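# Roll three dice to total twelve on the mat

## Task

Reorient the three dice so their upward faces sum to 12, with every die lying flat and entirely on the mat when the scene ends.

## Robot and tools

Robot: two UR7e-style arms, left_arm and right_arm, each with a two-finger parallel gripper (grip50). left_arm's base is near (-0.011, +0.399, 0.013) m and right_arm's near (-0.056, -0.474, 0.013) m. A camera block on each wrist extends up to 12 cm toward the gripper's -y side and rotates with it. Don't route a gripper close over its own arm's base, because the elbow can whip around; go around it instead.

Frame: everything uses the scene frame. The origin is at table height, midway between the nominal bases. +z is up, +x points out over the table, and left_arm is on the +y side (image left/right does not match arm names). Gripper fingers point along the gripper's own +z and close along its x. end_effector_position is the point between the pads; fingertips reach 17.5 mm past it. Reported poses can be off by a few cm.

Row layout, shared by execute_actions and move: one list of 18 numbers covering both arms. First come left_arm dx, dy, dz, rx, ry, rz, then left gripper position, force_limit, speed. The same nine for right_arm follow. Pose numbers are offsets, not poses. They are measured from that arm's Hand target at the start of the action or move, along scene axes, and the arm rotates about its Hand target position. Scale: 1.0 = 0.6 m or 180 degrees, range -1 to 1. rx, ry, rz form a single rotation vector. Because each new call counts from the current Hand target, repeating an offset moves the arm further. Sending six zeros asks that arm for nothing new. Gripper numbers, each -1 to 1, are absolute commands:
- position: +1 is open (50 mm); about -0.65 is pads touching; -1 means close until stopped.
- force_limit: per-pad force, about 20 N at -1, 102 N at 0, 185 N at +1.
- speed: 20 mm/s at -1, 85 at 0, 150 at +1.
Both force_limit and speed start at +1. To leave a gripper unchanged, resend its last three values, since 0 is itself a command. A new force_limit or speed takes effect only after position changes by 0.01 or more.

execute_actions(actions, cameras): actions is a list of actions. Each action is up to 15 rows at 1/30 s per step, and a short action holds its last row until step 15. Every row counts from the action's start pose. An empty list returns camera images and the full state. cameras takes a list of names (cam_head_left, cam_head_right, cam_left_wrist, cam_right_wrist), ["all"], or []. An unknown name invalidates the call.

move(target, speed, blend, stop_force, zero, blocking, cameras): runs straight-line paths for both arms toward target.
- target: one 18-number row, or up to 15 rows. All rows are offsets from the same starting Hand targets, not from the previous row.
- speed: m/s, 0.002 to 3.6 (default 0.25). Turning is capped at twice that in rad/s. Give one value, or one per target.
- blend: corner rounding in metres; 0 means stop at each target.
- stop_force: 3 to 120 N, one value for both arms. An arm's path ends when the push against its motion reaches this level; that arm then backs off to its pre-contact pose. When a row list is used with stop_force, every row must carry the same gripper numbers. It is unreliable while the gripper rotates and may miss light objects. Omit it when lifting away from contact.
- zero: with stop_force only. true rezeroes the moving arms first.
- blocking=false returns early but cannot be combined with stop_force.
The whole move is capped at 10 s. Paths do not avoid obstacles or the other arm. A clearance check may hold an arm back, reported as held. The result adds a "move:" line: done (within 3 mm and 2 degrees), off_target, moving, held or fault, plus limits such as paced (pose clipped) or held.

wait(seconds 0 to 3600): lets time pass without new commands. stop(): brakes a running move. zoom_image(camera, region [x0,y0,x1,y1] in pixels, at most 504x504): enlarges part of that camera's latest image. zero_wrist_force(arm): tares that wrist sensor. read_manual(section): licence texts only. finished_scene(scene 1 or 2): ends the scene for good. Call nothing after it in the same reply.

Results: each arm reports end_effector_position (m), quat_wxyz, velocities (omitted when joints are still), Hand target (the last commanded pose after clipping; the next offsets count from it), joint positions and torques, and wrist force and torque in the gripper's own axes. A force reading is what the surface pushes back into the arm. Also reported: motor temperatures and gripper state. object_status means 0 moving, 1 blocked while opening, 2 blocked while closing (a grip), 3 reached target or pads met (usually nothing held). Opening ≈ (250 - position_measured) × 0.202 mm. A gripper often comes to rest short of its Hand target. Any execute_actions call re-requests that target; if the gap persists, send the remainder as an offset. Commanded orientation is clipped to within 32 degrees of the current one per step.

Avoid:
- Dropping dice from any height.
- Releasing a die while it is still moving.
- Knocking a die off the table, which fails the task.
- Fast impacts, and targets set even slightly beyond a firm contact. A torque fault or a force fault near 150 N halts that arm for 10 s.
- Collisions or squeezing between the two arms, which can fail the scene.
- Keeping arms stretched or pushing for long: at 85 °C a motor brakes the arm for 30 to 60 s.
The controller limits joints to 3.14 rad/s, so after a big move an arm may still be settling. Loose objects can be nudged by outside disturbances, so check the final state before finishing.

Each tool is called after "Call:" by a JSON object that holds its "name" and its "arguments".

## Session

Call:
{"name": "execute_actions", "arguments": {"actions": []}}

Scene clock: 0.00 s.
left_arm: end_effector_position=(+0.5911, +0.6029, +0.2575) position_measured=4 object_status=3 end_effector_quat_wxyz=(+0.124, +0.990, -0.050, +0.048) | right_arm: end_effector_position=(+0.4916, +0.1796, +0.2129) position_measured=3 object_status=3 end_effector_quat_wxyz=(+0.130, -0.663, +0.737, -0.006)
Joint positions: left_arm=[0.25 -1.234 1.417 -1.78 -1.836 1.892] | right_arm=[4.146 -2.32 -0.942 -1.207 1.476 -1.987]
Joint velocities: within noise
Joint torques (N m): no reading
Motor temperatures (°C): left_arm=[42 37 39 44 52 49] | right_arm=[42 34 44 42 47 47]
Wrist force (N): no reading
Wrist torque (N m): no reading
Wrist force, peak (N): no reading
Hand target: left_arm +0.5911, +0.6029, +0.2575; +0.124, +0.990, -0.050, +0.048 | right_arm +0.4916, +0.1796, +0.2129; +0.130, -0.663, +0.737, -0.006
Tool commands: left_gripper/position=+0.992157 left_gripper/force_limit=+1.0 left_gripper/speed=+1.0 right_gripper/position=+1.0 right_gripper/force_limit=+1.0 right_gripper/speed=+1.0

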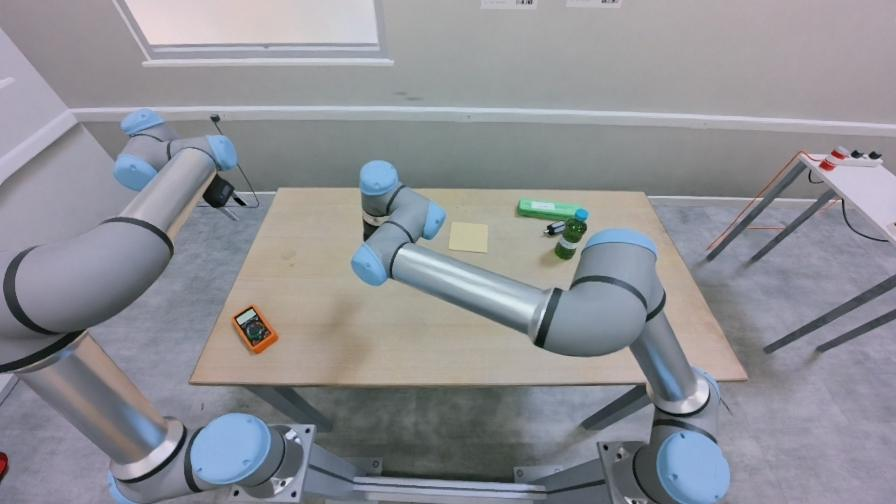

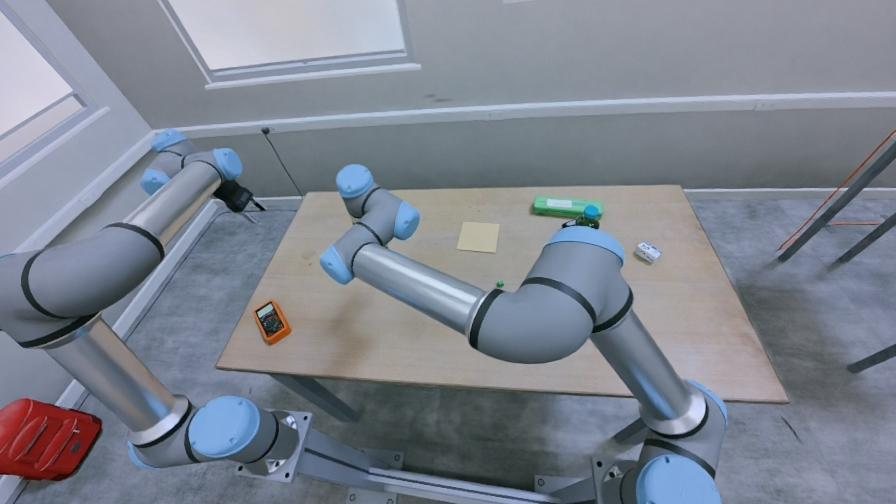

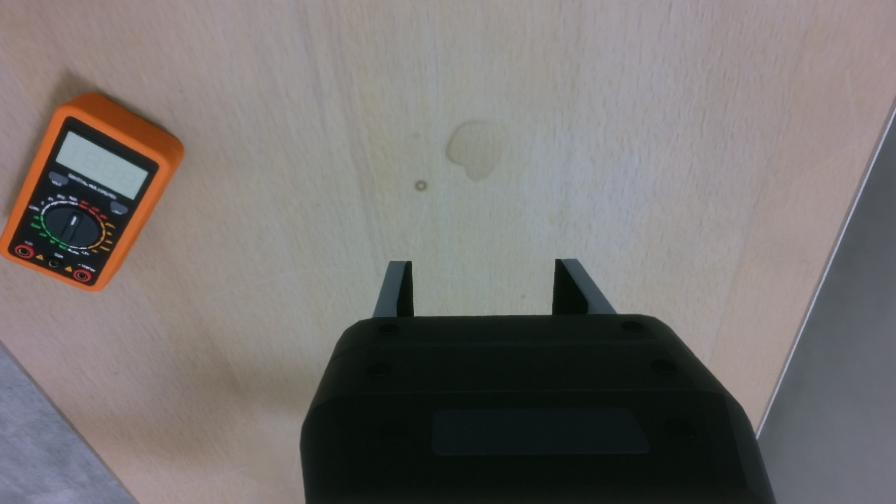

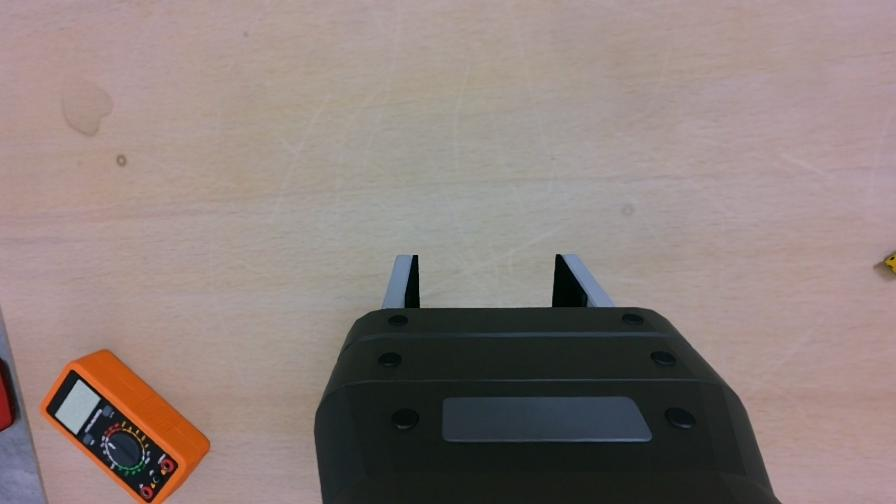

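Call:
{"name": "zoom_image", "arguments": {"camera": "cam_head_right", "region": [430, 180, 700, 332]}}

Call:
{"name": "zoom_image", "arguments": {"camera": "cam_head_left", "region": [400, 180, 670, 332]}}

Scaled by 1.867 from the camera's image (finer frame: 1280x720).

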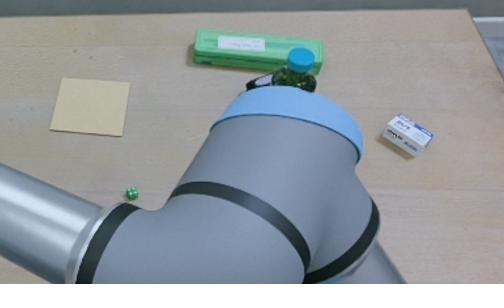

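Scaled by 1.867 from the camera's image (finer frame: 1280x720).

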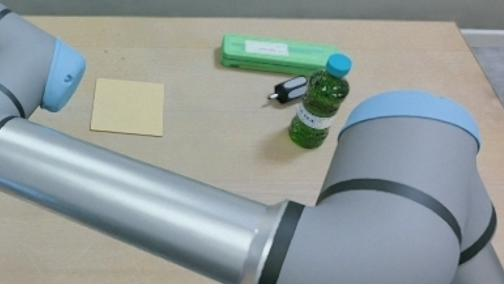

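Call:
{"name": "move", "arguments": {"target": [0,0,0,0,0,0,1,1,1,0.014,-0.55,0.145,-0.056,0.0614,0.0334,1,1,1], "speed": 0.3, "cameras": ["all"]}}

Scene clock: 32.50 s.
left_arm: end_effector_position=(+0.5911, +0.6029, +0.2575) position_measured=3 object_status=3 end_effector_quat_wxyz=(+0.124, +0.990, -0.050, +0.048) | right_arm: end_effector_position=(+0.4999, -0.1503, +0.2999) position_measured=3 object_status=3 end_effector_quat_wxyz=(+0.000, +0.707, -0.707, +0.000)
Joint positions: left_arm=[0.25 -1.234 1.417 -1.78 -1.836 1.892] | right_arm=[3.822 -1.901 -1.288 -1.524 1.57 -2.404]
Joint torques (N m): left_arm=[0.21 -36.59 -23.81 -3.39 -0.92 0.02] | right_arm=[-5.83 34.64 38.95 4.05 -2.65 1.19]
Wrist force (N): left_arm=[-0.1 0.0 0.2] | right_arm=[1.1 0.5 -0.1]
Wrist torque (N m): left_arm=[-0.01 0.01 0.00] | right_arm=[0.05 -0.18 -0.01]
Wrist force, peak (N): left_arm=[0.0 -0.3 0.3] | right_arm=[4.4 0.4 -1.2]
Hand target: left_arm +0.5911, +0.6029, +0.2575; +0.124, +0.990, -0.050, +0.048 | right_arm +0.5000, -0.1504, +0.2999; +0.000, +0.707, -0.707, +0.000
Off the commanded pose: left_arm 0.000 m, 0 deg | right_arm 0.000 m, 0 deg.
move: done
cam_right_wrist: T_world_to_cam=[[-0.01104, -0.99992, 0.00525, -0.13546], [-0.94061, 0.01217, 0.33928, 0.38887], [-0.33932, -0.00119, -0.94067, 0.60844]] pos_world=[0.57074, -0.13946, 0.44111]

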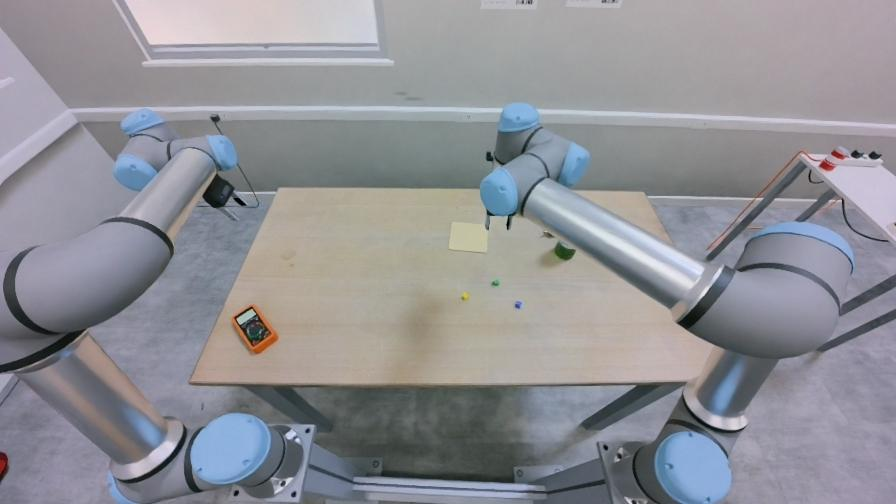

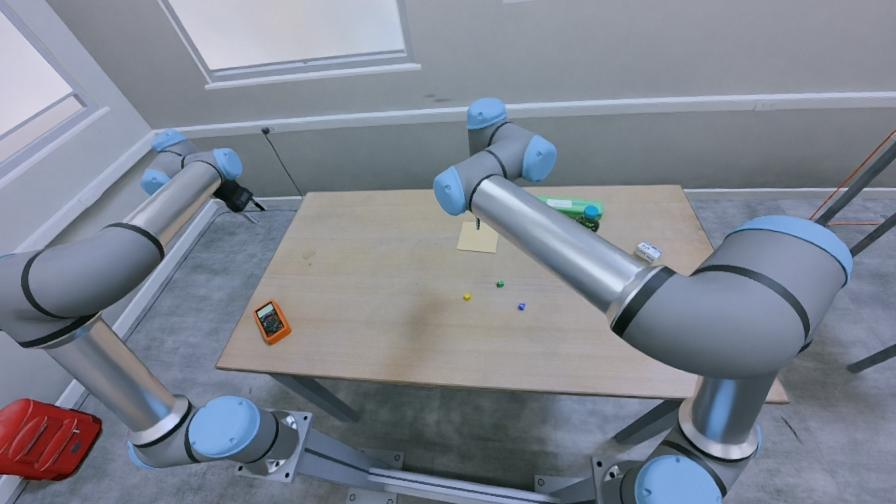

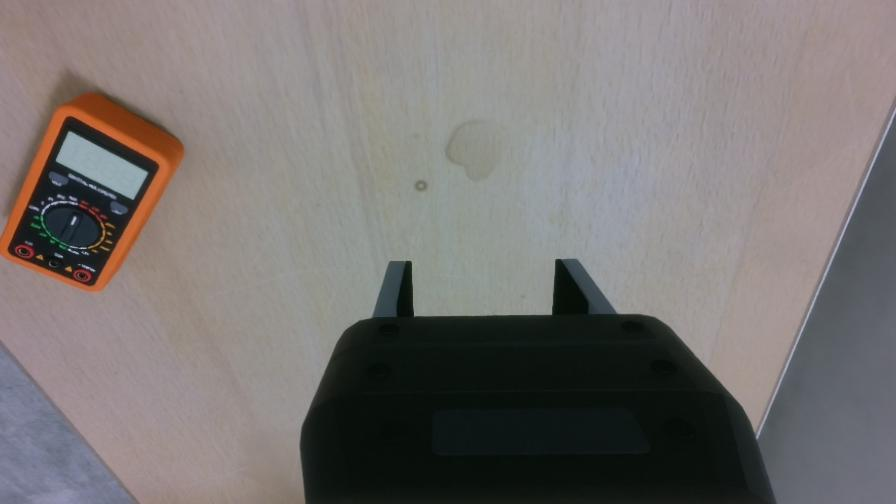

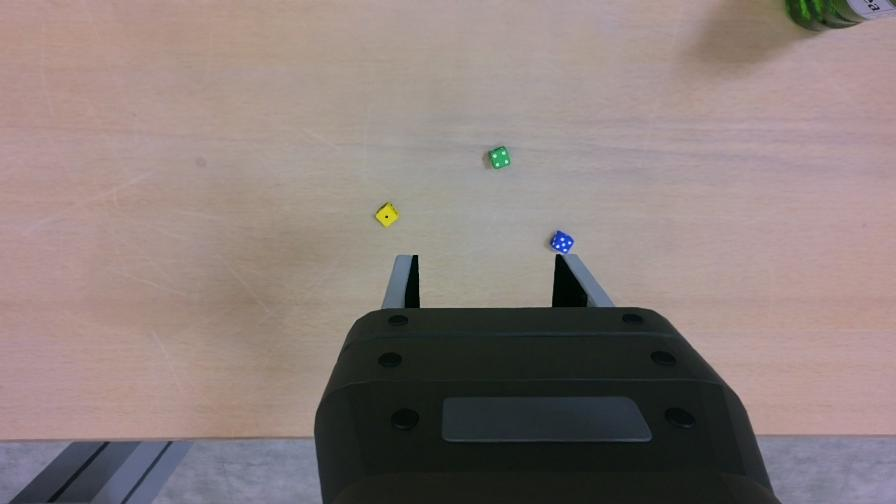

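Call:
{"name": "zoom_image", "arguments": {"camera": "cam_right_wrist", "region": [350, 130, 600, 270]}}

Call:
{"name": "zoom_image", "arguments": {"camera": "cam_head_left", "region": [440, 260, 540, 316]}}

Call:
{"name": "zoom_image", "arguments": {"camera": "cam_head_right", "region": [440, 270, 540, 326]}}

Scaled by 2.016 from the camera's image (finer frame: 1280x720).

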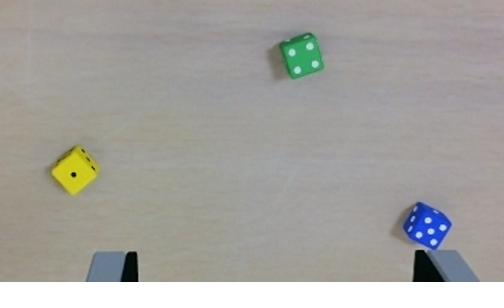

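Scaled by 5.040 from the camera's image (finer frame: 1280x720).

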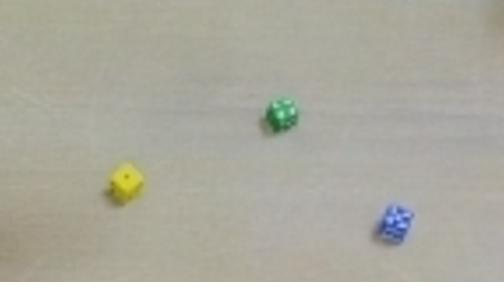

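Scaled by 5.040 from the camera's image (finer frame: 1280x720).

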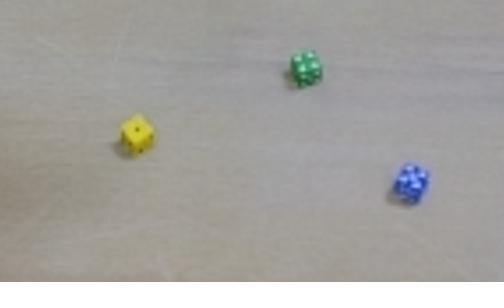

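Call:
{"name": "move", "arguments": {"target": [0,0,0,0,0,0,1,1,1,-0.0833,0,-0.2167,0,0,0,1,1,1], "speed": 0.3, "cameras": ["cam_right_wrist"]}}

Call:
{"name": "zoom_image", "arguments": {"camera": "cam_right_wrist", "region": [300, 60, 650, 260]}}

Scene clock: 91.93 s.
left_arm: end_effector_position=(+0.5911, +0.6029, +0.2575) position_measured=3 object_status=3 end_effector_quat_wxyz=(+0.124, +0.990, -0.050, +0.048) | right_arm: end_effector_position=(+0.4500, -0.1503, +0.1700) position_measured=3 object_status=3 end_effector_quat_wxyz=(+0.000, +0.707, -0.707, +0.000)
Joint positions: left_arm=[0.25 -1.234 1.417 -1.78 -1.836 1.892] | right_arm=[3.879 -1.868 -1.673 -1.172 1.57 -2.348]
Joint torques (N m): left_arm=[0.58 -36.37 -23.99 -3.36 -1 0.04] | right_arm=[-5.76 41.01 16.29 4.74 -2.75 -2.45]
Wrist force (N): left_arm=[0.0 0.0 0.2] | right_arm=[1.0 0.3 -0.4]
Wrist torque (N m): left_arm=[-0.01 0.01 0.00] | right_arm=[0.02 -0.14 0.02]
Wrist force, peak (N): left_arm=[0.3 -0.1 0.3] | right_arm=[0.9 -0.8 -3.6]
Hand target: left_arm +0.5911, +0.6029, +0.2575; +0.124, +0.990, -0.050, +0.048 | right_arm +0.4500, -0.1504, +0.1699; +0.000, +0.707, -0.707, +0.000
Off the commanded pose: left_arm 0.000 m, 0 deg | right_arm 0.000 m, 0 deg.
move: done
cam_right_wrist: T_world_to_cam=[[-0.01098, -0.99992, 0.00544, -0.13542], [-0.94061, 0.01217, 0.33928, 0.38601], [-0.33932, -0.00139, -0.94067, 0.46928]] pos_world=[0.52084, -0.13946, 0.31121]

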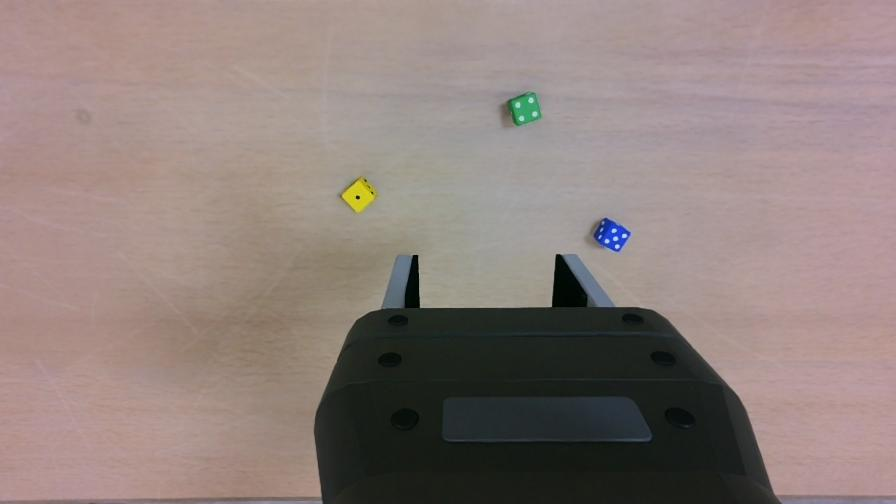

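Scaled by 1.440 from the camera's image (finer frame: 1280x720).

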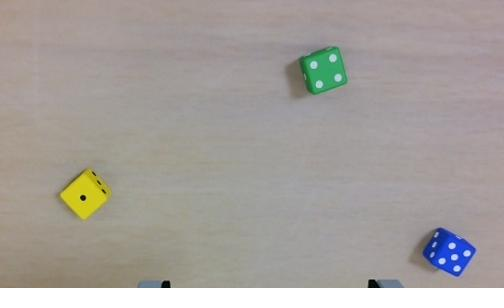

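Call:
{"name": "zoom_image", "arguments": {"camera": "cam_right_wrist", "region": [328, 170, 392, 220]}}

Call:
{"name": "zoom_image", "arguments": {"camera": "cam_right_wrist", "region": [494, 84, 558, 134]}}

Call:
{"name": "zoom_image", "arguments": {"camera": "cam_right_wrist", "region": [580, 210, 644, 260]}}

Scaled by 7.875 from the camera's image (finer frame: 1280x720).

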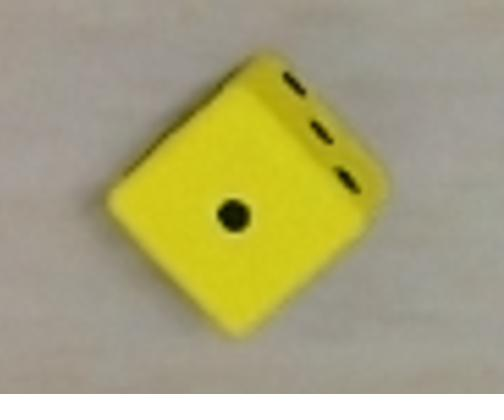

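Scaled by 7.875 from the camera's image (finer frame: 1280x720).

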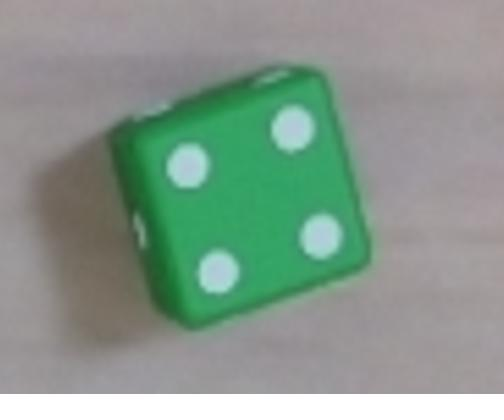

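Scaled by 7.875 from the camera's image (finer frame: 1280x720).

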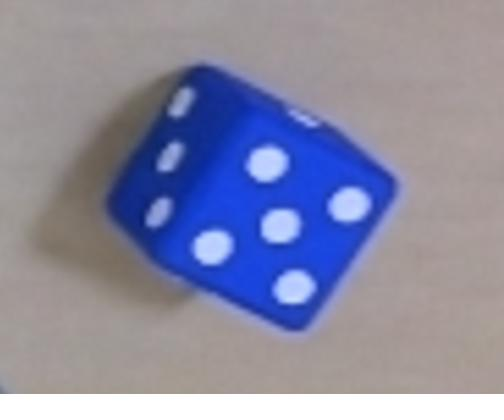

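Call:
{"name": "move", "arguments": {"target": [0,0,0,0,0,0,1,1,1,0,0,-0.2083,0,0,0,1,1,1], "speed": 0.25}}

Call:
{"name": "move", "arguments": {"target": [0,0,0,0,0,0,1,1,1,0,0,-0.0667,0,0,0,1,1,1], "speed": 0.015, "stop_force": 4, "cameras": ["cam_right_wrist"]}}

Scene clock: 116.83 s.
left_arm: end_effector_position=(+0.5911, +0.6029, +0.2575) position_measured=3 object_status=3 end_effector_quat_wxyz=(+0.124, +0.990, -0.050, +0.048) | right_arm: end_effector_position=(+0.4499, -0.1504, +0.0449) position_measured=3 object_status=3 end_effector_quat_wxyz=(+0.000, +0.707, -0.707, +0.000)
Joint positions: left_arm=[0.25 -1.234 1.417 -1.78 -1.836 1.892] | right_arm=[3.879 -2.024 -1.819 -0.87 1.57 -2.348]
Joint torques (N m): left_arm=[0.28 -36.93 -24.37 -3.34 -0.89 0.19] | right_arm=[-5.27 46.56 26.84 4.38 -0.15 1.61]
Wrist force (N): left_arm=[0.0 -0.1 -0.2] | right_arm=[1.2 0.6 0.0]
Wrist torque (N m): left_arm=[-0.01 0.01 -0.01] | right_arm=[0.05 -0.19 0.04]
Wrist force, peak (N): left_arm=[0.0 -0.5 0.1] | right_arm=[1.0 0.2 -3.2]
Hand target: left_arm +0.5911, +0.6029, +0.2575; +0.124, +0.990, -0.050, +0.048 | right_arm +0.4500, -0.1504, +0.0449; +0.000, +0.707, -0.707, +0.000
Off the commanded pose: left_arm 0.000 m, 0 deg | right_arm 0.000 m, 0 deg.
move: done

Scene clock: 119.83 s.
left_arm: end_effector_position=(+0.5911, +0.6029, +0.2575) position_measured=3 object_status=3 end_effector_quat_wxyz=(+0.124, +0.990, -0.050, +0.048) | right_arm: end_effector_position=(+0.4500, -0.1504, +0.0185) position_measured=3 object_status=3 end_effector_quat_wxyz=(+0.000, +0.707, -0.707, +0.000)
Joint positions: left_arm=[0.25 -1.234 1.417 -1.78 -1.836 1.892] | right_arm=[3.879 -2.067 -1.838 -0.808 1.57 -2.348]
Joint torques (N m): left_arm=[-0.02 -36.17 -23.8 -3.57 -0.93 0.08] | right_arm=[-4.49 58.83 32.69 3.56 -0.03 -0.58]
Wrist force (N): left_arm=[0.0 -0.2 0.1] | right_arm=[1.1 0.8 -0.3]
Wrist torque (N m): left_arm=[-0.03 0.00 0.00] | right_arm=[0.09 -0.15 0.04]
Wrist force, peak (N): left_arm=[0.4 -0.3 0.2] | right_arm=[3.8 3.6 -21.7]
Hand target: left_arm +0.5911, +0.6029, +0.2575; +0.124, +0.990, -0.050, +0.048 | right_arm +0.4500, -0.1504, +0.0185; +0.000, +0.707, -0.707, +0.000 (not the last commanded pose)
Off the commanded pose: left_arm 0.000 m, 0 deg | right_arm 0.014 m, 0 deg.
move: contact (right_arm)
cam_right_wrist: T_world_to_cam=[[-0.01098, -0.99992, 0.00544, -0.1347], [-0.94058, 0.01217, 0.33937, 0.43738], [-0.33941, -0.00139, -0.94064, 0.32681]] pos_world=[0.52084, -0.13956, 0.15971]

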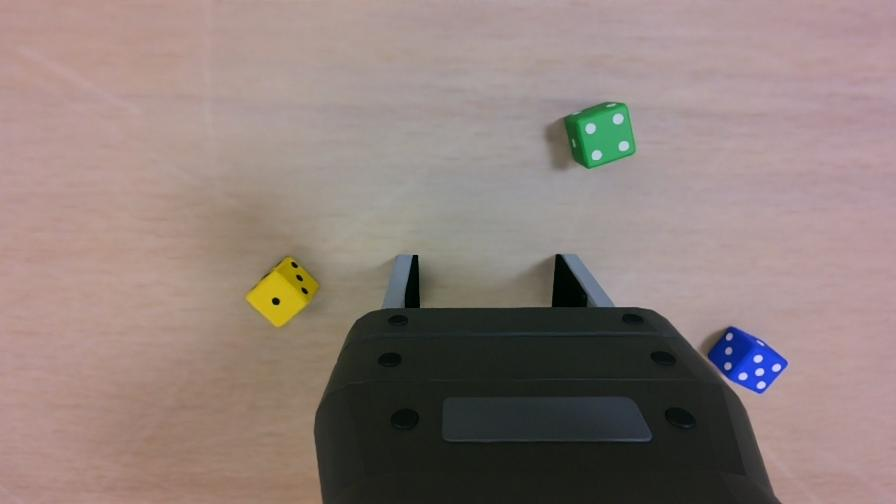

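Call:
{"name": "move", "arguments": {"target": [0,0,0,0,0,0,1,1,1,0.0623,0.0543,0.1692,0.1046,0.2348,-0.2525,1,1,1], "speed": 0.4, "cameras": ["cam_right_wrist","cam_head_left","cam_head_right"]}}

Scene clock: 155.80 s.
left_arm: end_effector_position=(+0.5911, +0.6029, +0.2575) position_measured=3 object_status=3 end_effector_quat_wxyz=(+0.124, +0.990, -0.050, +0.048) | right_arm: end_effector_position=(+0.4874, -0.1179, +0.1200) position_measured=3 object_status=3 end_effector_quat_wxyz=(-0.137, -0.331, +0.863, +0.357)
Joint positions: left_arm=[0.25 -1.234 1.417 -1.78 -1.836 1.892] | right_arm=[3.597 -2.2 -1.459 -1.271 2.331 -1.88]
Joint torques (N m): left_arm=[-0.15 -36.56 -23.27 -3.64 -0.95 0.06] | right_arm=[4.75 66.77 13.77 4.31 1.16 -1.47]
Wrist force (N): left_arm=[0.0 -0.2 0.5] | right_arm=[1.9 3.3 0.4]
Wrist torque (N m): left_arm=[-0.03 0.01 0.00] | right_arm=[0.47 -0.40 0.20]
Wrist force, peak (N): left_arm=[0.0 -0.2 0.5] | right_arm=[2.1 3.6 0.7]
Hand target: left_arm +0.5911, +0.6029, +0.2575; +0.124, +0.990, -0.050, +0.048 | right_arm +0.4874, -0.1178, +0.1201; -0.137, -0.331, +0.863, +0.357
Off the commanded pose: left_arm 0.000 m, 0 deg | right_arm 0.000 m, 0 deg.
move: done
cam_right_wrist: T_world_to_cam=[[-0.74572, -0.66616, 0.01149, 0.29443], [-0.27578, 0.32433, 0.90485, 0.08276], [-0.6065, 0.6716, -0.42557, 0.58269]] pos_world=[0.59579, -0.22204, 0.16971]
Images, in order (width x height): cam_head_left 896x504, cam_head_right 896x504, cam_right_wrist 896x504.

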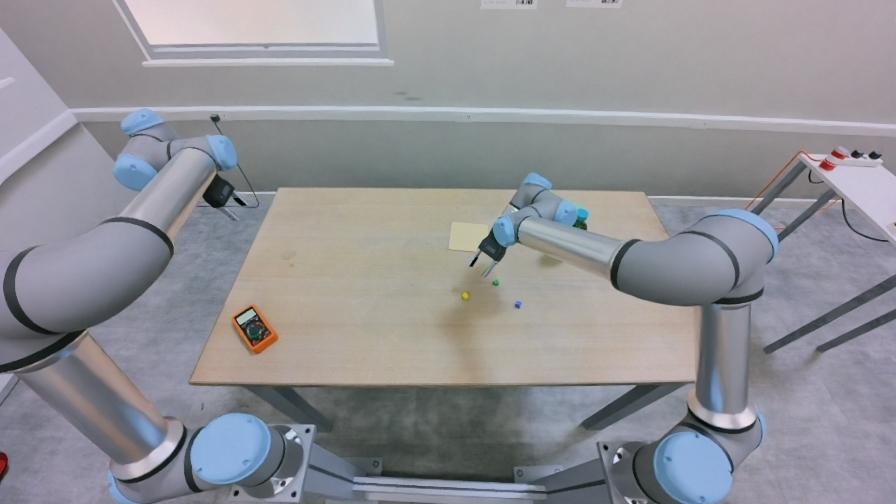

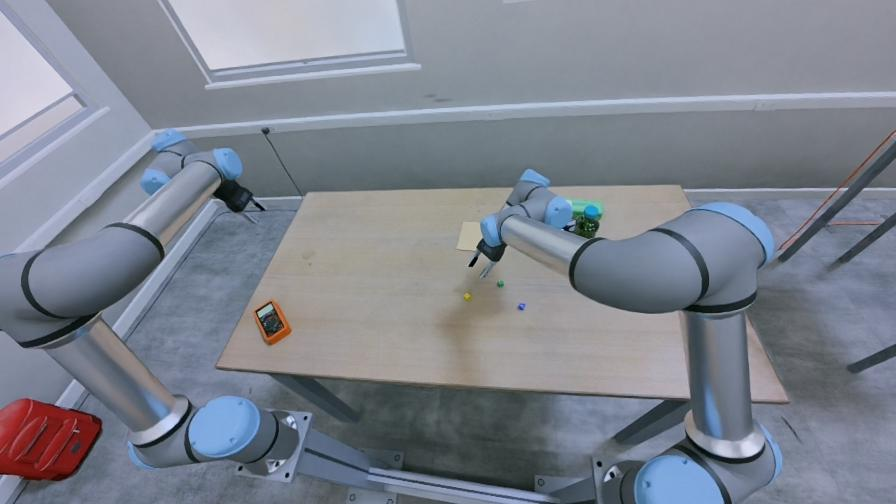

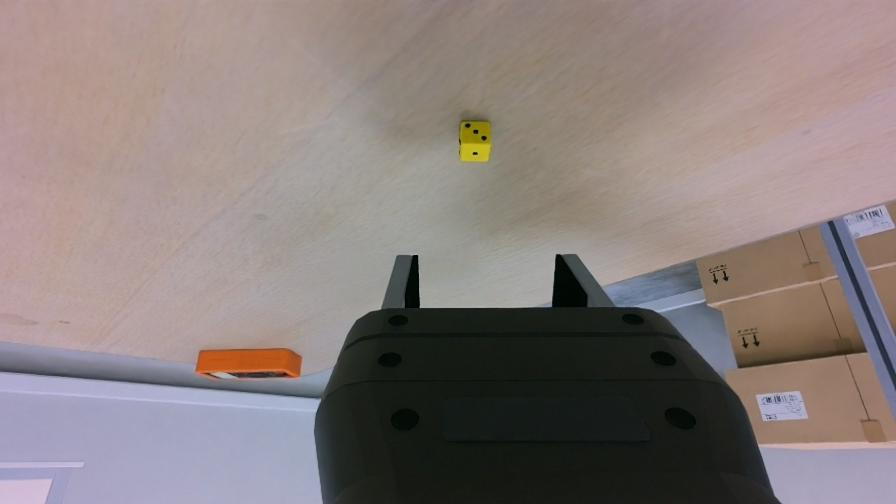

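Call:
{"name": "move", "arguments": {"target": [0,0,0,0,0,0,1,1,1,-0.0473,0.0525,-0.164,0,0,0,1,1,1], "speed": 0.15, "cameras": ["cam_right_wrist"]}}

Call:
{"name": "zoom_image", "arguments": {"camera": "cam_right_wrist", "region": [380, 180, 600, 310]}}

Scene clock: 167.37 s.
left_arm: end_effector_position=(+0.5911, +0.6029, +0.2575) position_measured=3 object_status=3 end_effector_quat_wxyz=(+0.124, +0.990, -0.050, +0.048) | right_arm: end_effector_position=(+0.4589, -0.0864, +0.0215) position_measured=3 object_status=3 end_effector_quat_wxyz=(-0.138, -0.331, +0.863, +0.357)
Joint positions: left_arm=[0.25 -1.234 1.417 -1.78 -1.836 1.892] | right_arm=[3.658 -2.313 -1.581 -0.979 2.343 -1.797]
Joint torques (N m): left_arm=[-0.66 -37.1 -23.97 -3.71 -1.26 -0.01] | right_arm=[-6.78 68.05 32.12 2.93 -0.81 -2.46]
Wrist force (N): left_arm=[0.0 0.1 0.0] | right_arm=[2.1 3.2 0.4]
Wrist torque (N m): left_arm=[0.01 0.00 0.00] | right_arm=[0.45 -0.42 0.12]
Wrist force, peak (N): left_arm=[0.5 -0.2 0.2] | right_arm=[6.8 19.1 -16.7]
Hand target: left_arm +0.5911, +0.6029, +0.2575; +0.124, +0.990, -0.050, +0.048 | right_arm +0.4590, -0.0863, +0.0217; -0.137, -0.331, +0.863, +0.357
Off the commanded pose: left_arm 0.000 m, 0 deg | right_arm 0.000 m, 0 deg.
move: done
cam_right_wrist: T_world_to_cam=[[-0.74574, -0.66614, 0.01188, 0.29528], [-0.27541, 0.32445, 0.90492, 0.15361], [-0.60666, 0.67156, -0.42541, 0.50241]] pos_world=[0.56729, -0.19054, 0.07121]

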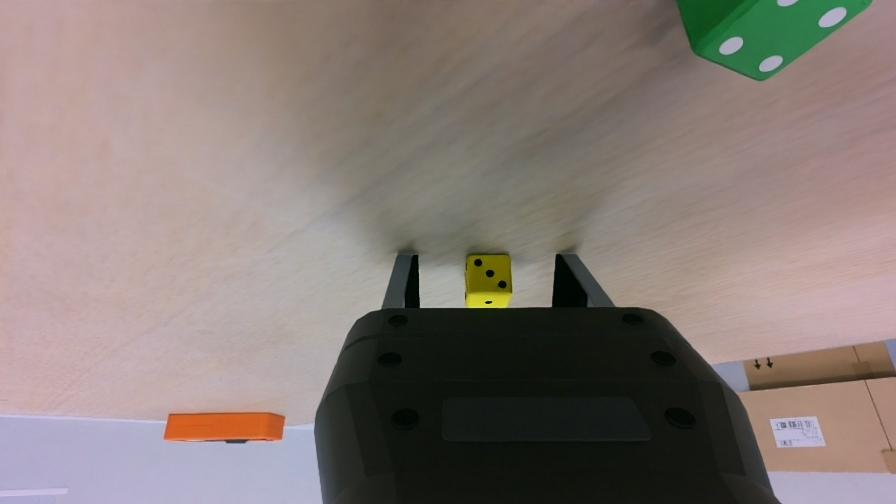

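Scaled by 2.291 from the camera's image (finer frame: 1280x720).

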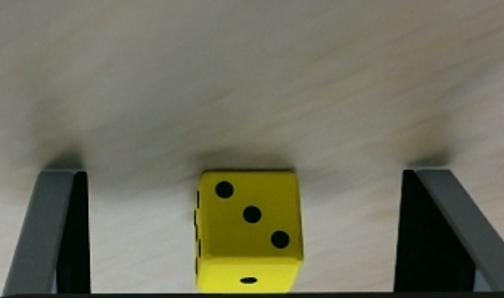

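Call:
{"name": "move", "arguments": {"target": [[0,0,0,0,0,0,1,1,1,0,0,0,0,0,0,-1,-0.9,-0.6],[0,0,0,0,0,0,1,1,1,0,0,0.133,0,0,0,-1,-0.9,-0.6]], "speed": 0.2, "cameras": ["cam_right_wrist"]}}

Call:
{"name": "zoom_image", "arguments": {"camera": "cam_right_wrist", "region": [380, 180, 600, 310]}}

Scene clock: 176.37 s.
left_arm: end_effector_position=(+0.5911, +0.6029, +0.2575) position_measured=3 object_status=3 end_effector_quat_wxyz=(+0.124, +0.990, -0.050, +0.048) | right_arm: end_effector_position=(+0.4590, -0.0863, +0.1015) position_measured=174 object_status=2 end_effector_quat_wxyz=(-0.137, -0.331, +0.863, +0.357)
Joint positions: left_arm=[0.25 -1.234 1.417 -1.78 -1.836 1.892] | right_arm=[3.658 -2.196 -1.539 -1.137 2.343 -1.797]
Joint torques (N m): left_arm=[0.44 -36.49 -23.33 -3.41 -1.38 0] | right_arm=[-0.71 48.08 13.38 3.46 1.34 -2.51]
Wrist force (N): left_arm=[0.0 0.0 0.3] | right_arm=[1.1 3.2 0.6]
Wrist torque (N m): left_arm=[-0.02 0.00 0.00] | right_arm=[0.45 -0.26 0.14]
Wrist force, peak (N): left_arm=[0.1 -0.4 0.4] | right_arm=[1.2 5.5 -1.4]
Hand target: left_arm +0.5911, +0.6029, +0.2575; +0.124, +0.990, -0.050, +0.048 | right_arm +0.4590, -0.0863, +0.1015; -0.137, -0.331, +0.863, +0.357
Off the commanded pose: left_arm 0.000 m, 0 deg | right_arm 0.000 m, 0 deg.
move: done
cam_right_wrist: T_world_to_cam=[[-0.74575, -0.66613, 0.01125, 0.29457], [-0.27582, 0.32407, 0.90493, 0.08129], [-0.60645, 0.67175, -0.42541, 0.53639]] pos_world=[0.56739, -0.19044, 0.15131]

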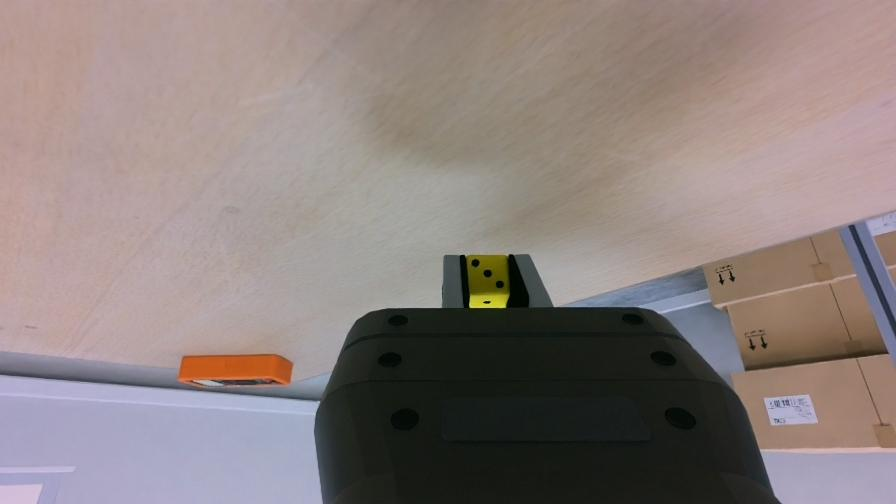

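Scaled by 2.291 from the camera's image (finer frame: 1280x720).

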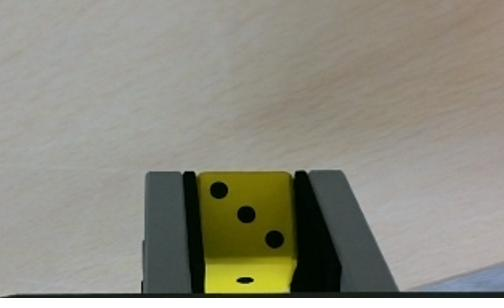

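Call:
{"name": "move", "arguments": {"target": [0,0,0,0,0,0,1,1,1,0.4483,-0.0322,0.0308,-0.1054,-0.5180,0.3144,-1,-0.9,-0.6], "speed": 0.4, "cameras": ["cam_right_wrist","cam_head_left"]}}

Call:
{"name": "zoom_image", "arguments": {"camera": "cam_right_wrist", "region": [380, 180, 600, 310]}}

Scene clock: 210.73 s.
left_arm: end_effector_position=(+0.5911, +0.6029, +0.2575) position_measured=3 object_status=3 end_effector_quat_wxyz=(+0.124, +0.990, -0.050, +0.048) | right_arm: end_effector_position=(+0.7280, -0.1057, +0.1199) position_measured=174 object_status=2 end_effector_quat_wxyz=(-0.323, +0.779, -0.497, +0.206)
Joint positions: left_arm=[0.25 -1.234 1.417 -1.78 -1.836 1.892] | right_arm=[3.723 -2.337 -1.49 -0.11 1.429 -2.998]
Joint torques (N m): left_arm=[0.75 -37.42 -24.18 -3.42 -1.45 0.09] | right_arm=[6.68 71.36 13.01 5.41 1.12 -1.07]
Wrist force (N): left_arm=[-0.2 -0.2 0.3] | right_arm=[-0.9 -1.6 1.2]
Wrist torque (N m): left_arm=[-0.04 0.02 0.00] | right_arm=[-0.19 0.13 -0.14]
Wrist force, peak (N): left_arm=[0.0 -0.2 0.6] | right_arm=[2.0 3.1 1.2]
Hand target: left_arm +0.5911, +0.6029, +0.2575; +0.124, +0.990, -0.050, +0.048 | right_arm +0.7280, -0.1056, +0.1199; -0.323, +0.779, -0.497, +0.206
Off the commanded pose: left_arm 0.000 m, 0 deg | right_arm 0.000 m, 0 deg.
move: done
cam_right_wrist: T_world_to_cam=[[0.41189, -0.91122, -0.00425, -0.38475], [-0.8255, -0.37116, -0.4252, 0.63136], [0.38587, 0.17865, -0.90509, 0.00332]] pos_world=[0.67839, -0.11685, 0.26982]
Images, in order (width x height): cam_head_left 896x504, cam_right_wrist 896x504.

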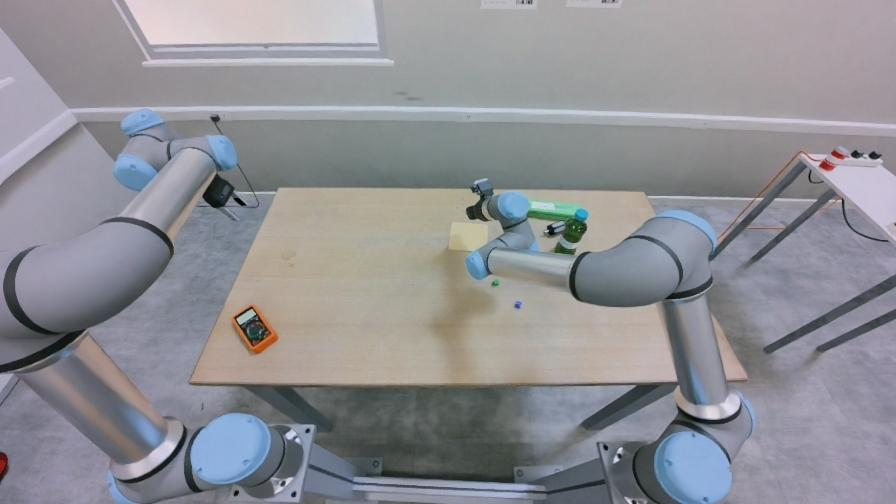

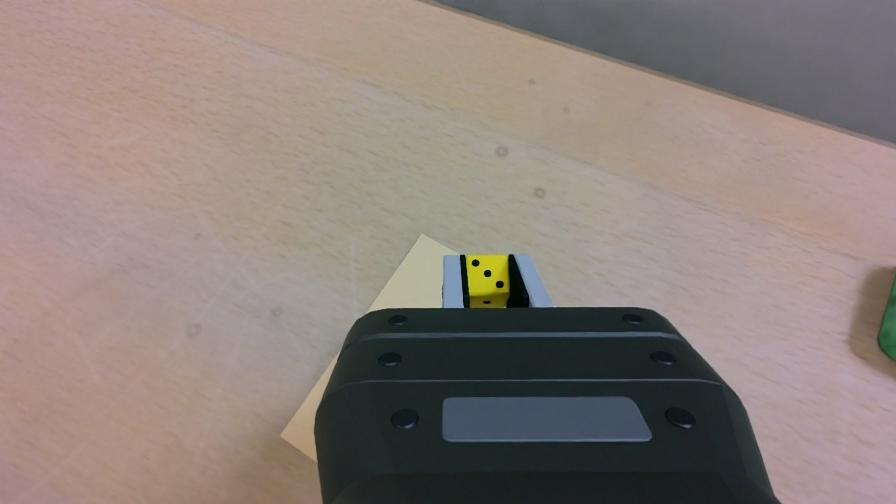

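Scaled by 2.291 from the camera's image (finer frame: 1280x720).

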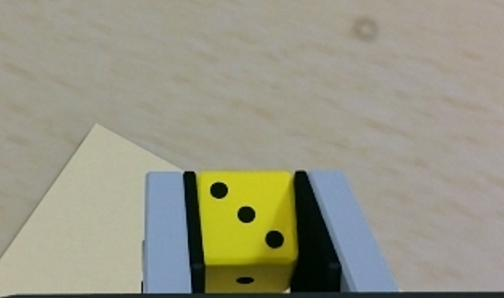

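Call:
{"name": "move", "arguments": {"target": [0,0,0,0,0,0,1,1,1,0,0,-0.145,0,0,0,-1,-0.9,-0.6], "speed": 0.2}}

Call:
{"name": "move", "arguments": {"target": [0,0,0,0,0,0,1,1,1,0,0,-0.025,0,0,0,-1,-0.9,-0.6], "speed": 0.01, "stop_force": 3, "cameras": ["cam_right_wrist"]}}

Call:
{"name": "zoom_image", "arguments": {"camera": "cam_right_wrist", "region": [380, 180, 600, 310]}}

Scene clock: 220.50 s.
left_arm: end_effector_position=(+0.5911, +0.6029, +0.2575) position_measured=3 object_status=3 end_effector_quat_wxyz=(+0.124, +0.990, -0.050, +0.048) | right_arm: end_effector_position=(+0.7280, -0.1055, +0.0331) position_measured=174 object_status=2 end_effector_quat_wxyz=(-0.323, +0.779, -0.497, +0.206)
Joint positions: left_arm=[0.25 -1.234 1.417 -1.78 -1.836 1.892] | right_arm=[3.723 -2.478 -1.497 0.039 1.429 -2.998]
Joint torques (N m): left_arm=[-0.4 -37.34 -24.42 -3.67 -1.45 0.27] | right_arm=[-6.06 64.3 12.97 2.71 -0.52 0.3]
Wrist force (N): left_arm=[0.1 -0.1 0.2] | right_arm=[-0.8 -1.5 1.2]
Wrist torque (N m): left_arm=[-0.02 -0.02 0.00] | right_arm=[-0.19 0.12 -0.13]
Wrist force, peak (N): left_arm=[0.0 -0.5 0.3] | right_arm=[-0.7 -4.1 -0.7]
Hand target: left_arm +0.5911, +0.6029, +0.2575; +0.124, +0.990, -0.050, +0.048 | right_arm +0.7280, -0.1056, +0.0329; -0.323, +0.779, -0.497, +0.206
Off the commanded pose: left_arm 0.000 m, 0 deg | right_arm 0.000 m, 0 deg.
move: done

Scene clock: 222.17 s.
left_arm: end_effector_position=(+0.5911, +0.6029, +0.2575) position_measured=3 object_status=3 end_effector_quat_wxyz=(+0.124, +0.990, -0.050, +0.048) | right_arm: end_effector_position=(+0.7280, -0.1056, +0.0262) position_measured=174 object_status=2 end_effector_quat_wxyz=(-0.323, +0.779, -0.497, +0.206)
Joint positions: left_arm=[0.25 -1.234 1.417 -1.78 -1.836 1.892] | right_arm=[3.723 -2.49 -1.496 0.049 1.429 -2.998]
Joint torques (N m): left_arm=[0.37 -36.18 -23.82 -3.73 -1.57 0.12] | right_arm=[-4.4 72.78 9.38 1.83 1.58 -1.96]
Wrist force (N): left_arm=[0.0 -0.1 0.2] | right_arm=[-1.1 -2.6 1.0]
Wrist torque (N m): left_arm=[-0.03 0.00 0.00] | right_arm=[-0.20 0.12 -0.12]
Wrist force, peak (N): left_arm=[0.1 -0.5 0.2] | right_arm=[-0.4 -4.9 -5.7]
Hand target: left_arm +0.5911, +0.6029, +0.2575; +0.124, +0.990, -0.050, +0.048 | right_arm +0.7280, -0.1056, +0.0262; -0.323, +0.779, -0.497, +0.206 (not the last commanded pose)
Off the commanded pose: left_arm 0.000 m, 0 deg | right_arm 0.008 m, 0 deg.
move: contact (right_arm)
cam_right_wrist: T_world_to_cam=[[0.41206, -0.91115, -0.00412, -0.38524], [-0.82536, -0.37134, -0.42531, 0.59139], [0.38599, 0.17866, -0.90504, -0.08145]] pos_world=[0.67829, -0.11685, 0.17622]

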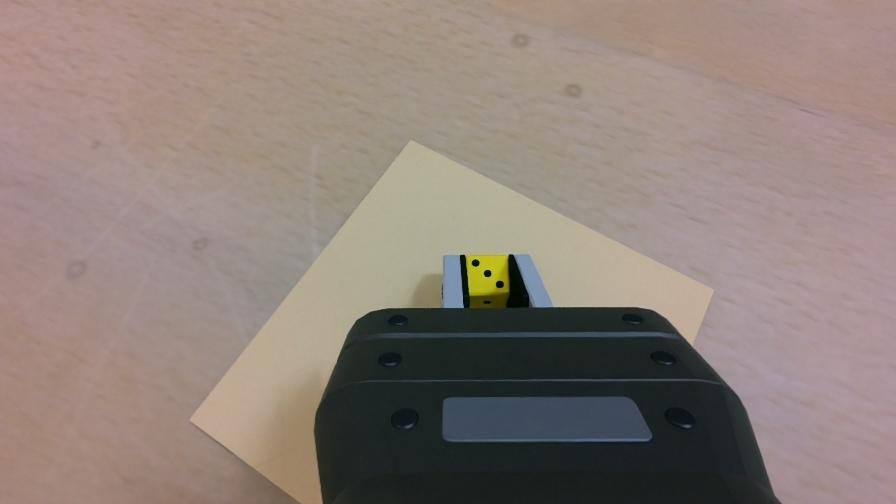

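Scaled by 2.291 from the camera's image (finer frame: 1280x720).

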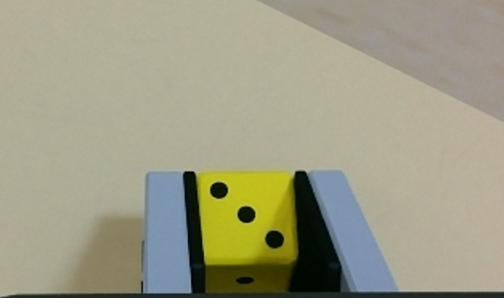

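Call:
{"name": "move", "arguments": {"target": [[0,0,0,0,0,0,1,1,1,0,0,0,0,0,0,0.6,-0.9,-0.6],[0,0,0,0,0,0,1,1,1,-0.0641,-0.0299,0.0707,0,0,0,0.6,-0.9,-0.6]], "speed": 0.15, "cameras": ["cam_right_wrist"]}}

Call:
{"name": "zoom_image", "arguments": {"camera": "cam_right_wrist", "region": [380, 100, 600, 310]}}

Scene clock: 231.60 s.
left_arm: end_effector_position=(+0.5911, +0.6029, +0.2575) position_measured=3 object_status=3 end_effector_quat_wxyz=(+0.124, +0.990, -0.050, +0.048) | right_arm: end_effector_position=(+0.6895, -0.1235, +0.0687) position_measured=63 object_status=3 end_effector_quat_wxyz=(-0.323, +0.779, -0.497, +0.206)
Joint positions: left_arm=[0.25 -1.234 1.417 -1.78 -1.836 1.892] | right_arm=[3.736 -2.347 -1.65 0.059 1.42 -2.988]
Joint torques (N m): left_arm=[0.76 -36.28 -23.7 -3.69 -1.4 0] | right_arm=[-6.33 54.5 22.24 5.62 1.24 -1.73]
Wrist force (N): left_arm=[0.1 -0.1 0.2] | right_arm=[-1.0 -1.9 1.0]
Wrist torque (N m): left_arm=[-0.02 -0.01 0.00] | right_arm=[-0.25 0.14 -0.16]
Wrist force, peak (N): left_arm=[-0.1 -0.1 0.6] | right_arm=[-0.7 -1.2 3.3]
Hand target: left_arm +0.5911, +0.6029, +0.2575; +0.124, +0.990, -0.050, +0.048 | right_arm +0.6895, -0.1236, +0.0687; -0.323, +0.779, -0.497, +0.206
Off the commanded pose: left_arm 0.000 m, 0 deg | right_arm 0.000 m, 0 deg.
move: done
cam_right_wrist: T_world_to_cam=[[0.41189, -0.91122, -0.00416, -0.3854], [-0.8254, -0.37116, -0.42539, 0.57106], [0.38608, 0.17865, -0.905, -0.02508]] pos_world=[0.63979, -0.13475, 0.21862]

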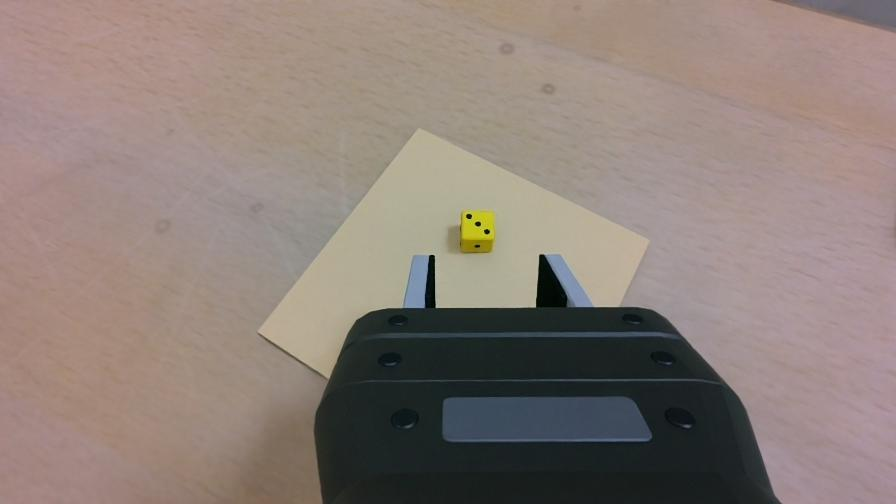

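Scaled by 2.291 from the camera's image (finer frame: 1280x720).

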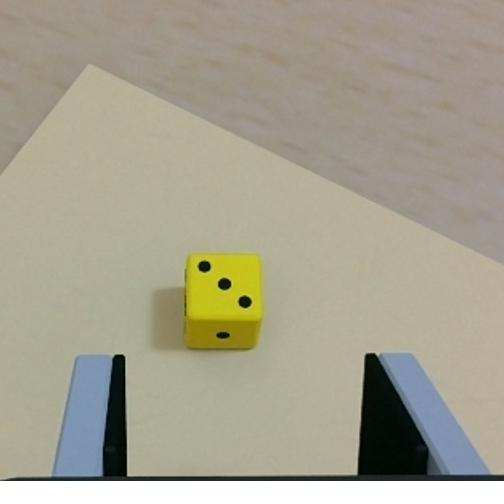

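Call:
{"name": "move", "arguments": {"target": [[0,0,0,0,0,0,1,1,1,-0.3093,-0.1020,0.0522,-0.0945,0.2316,-0.0295,0.6,-0.9,-0.6],[0,0,0,0,0,0,1,1,1,-0.3093,-0.1020,-0.0820,-0.0945,0.2316,-0.0295,-1,-0.9,-0.3],[0,0,0,0,0,0,1,1,1,-0.3093,-0.1020,0.0188,-0.0945,0.2316,-0.0295,-1,-0.9,-0.3],[0,0,0,0,0,0,1,1,1,0.0008,0.0977,0.0022,-0.0945,0.2316,-0.0295,-1,-0.9,-0.3]], "speed": [0.4,0.25,0.3,0.4], "blend": [0.02,0,0.02,0], "cameras": ["cam_right_wrist"]}}

Scene clock: 254.33 s.
left_arm: end_effector_position=(+0.5911, +0.6029, +0.2575) position_measured=3 object_status=3 end_effector_quat_wxyz=(+0.124, +0.990, -0.050, +0.048) | right_arm: end_effector_position=(+0.6900, -0.0650, +0.0700) position_measured=174 object_status=2 end_effector_quat_wxyz=(+0.000, +0.816, -0.578, +0.000)
Joint positions: left_arm=[0.25 -1.234 1.417 -1.78 -1.836 1.892] | right_arm=[3.745 -2.564 -0.779 -1.37 1.57 -2.82]
Joint torques (N m): left_arm=[0.02 -35.58 -24.01 -3.63 -1.74 0.22] | right_arm=[5.97 66.89 38.74 2.87 0.45 0.75]
Wrist force (N): left_arm=[0.0 0.0 0.1] | right_arm=[0.5 -0.1 0.3]
Wrist torque (N m): left_arm=[0.01 0.00 0.00] | right_arm=[-0.04 -0.07 0.10]
Wrist force, peak (N): left_arm=[0.2 0.0 0.6] | right_arm=[2.4 5.9 -38.5]
Hand target: left_arm +0.5911, +0.6029, +0.2575; +0.124, +0.990, -0.050, +0.048 | right_arm +0.6900, -0.0650, +0.0700; +0.000, +0.816, -0.578, +0.000
Off the commanded pose: left_arm 0.000 m, 0 deg | right_arm 0.000 m, 0 deg.
move: done
cam_right_wrist: T_world_to_cam=[[0.32157, -0.94687, 0.00516, -0.27287], [-0.89128, -0.30085, 0.33928, 0.59028], [-0.3197, -0.1137, -0.94067, 0.43594]] pos_world=[0.75322, -0.03122, 0.21121]

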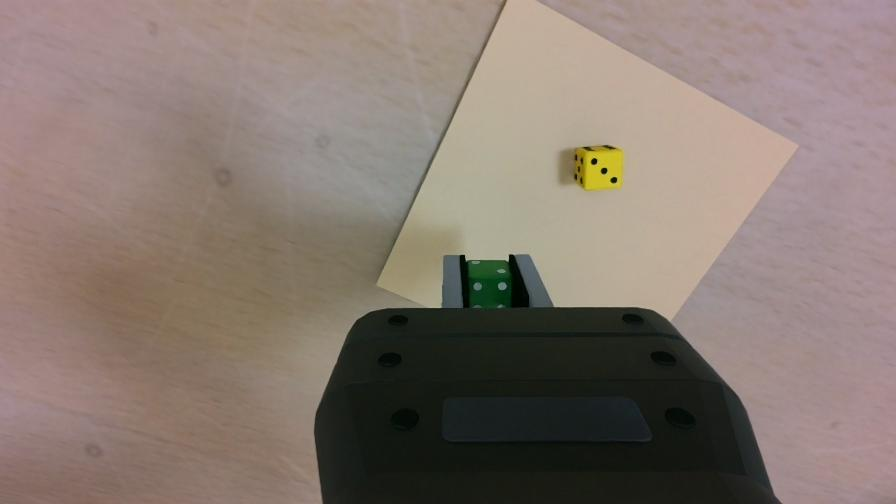

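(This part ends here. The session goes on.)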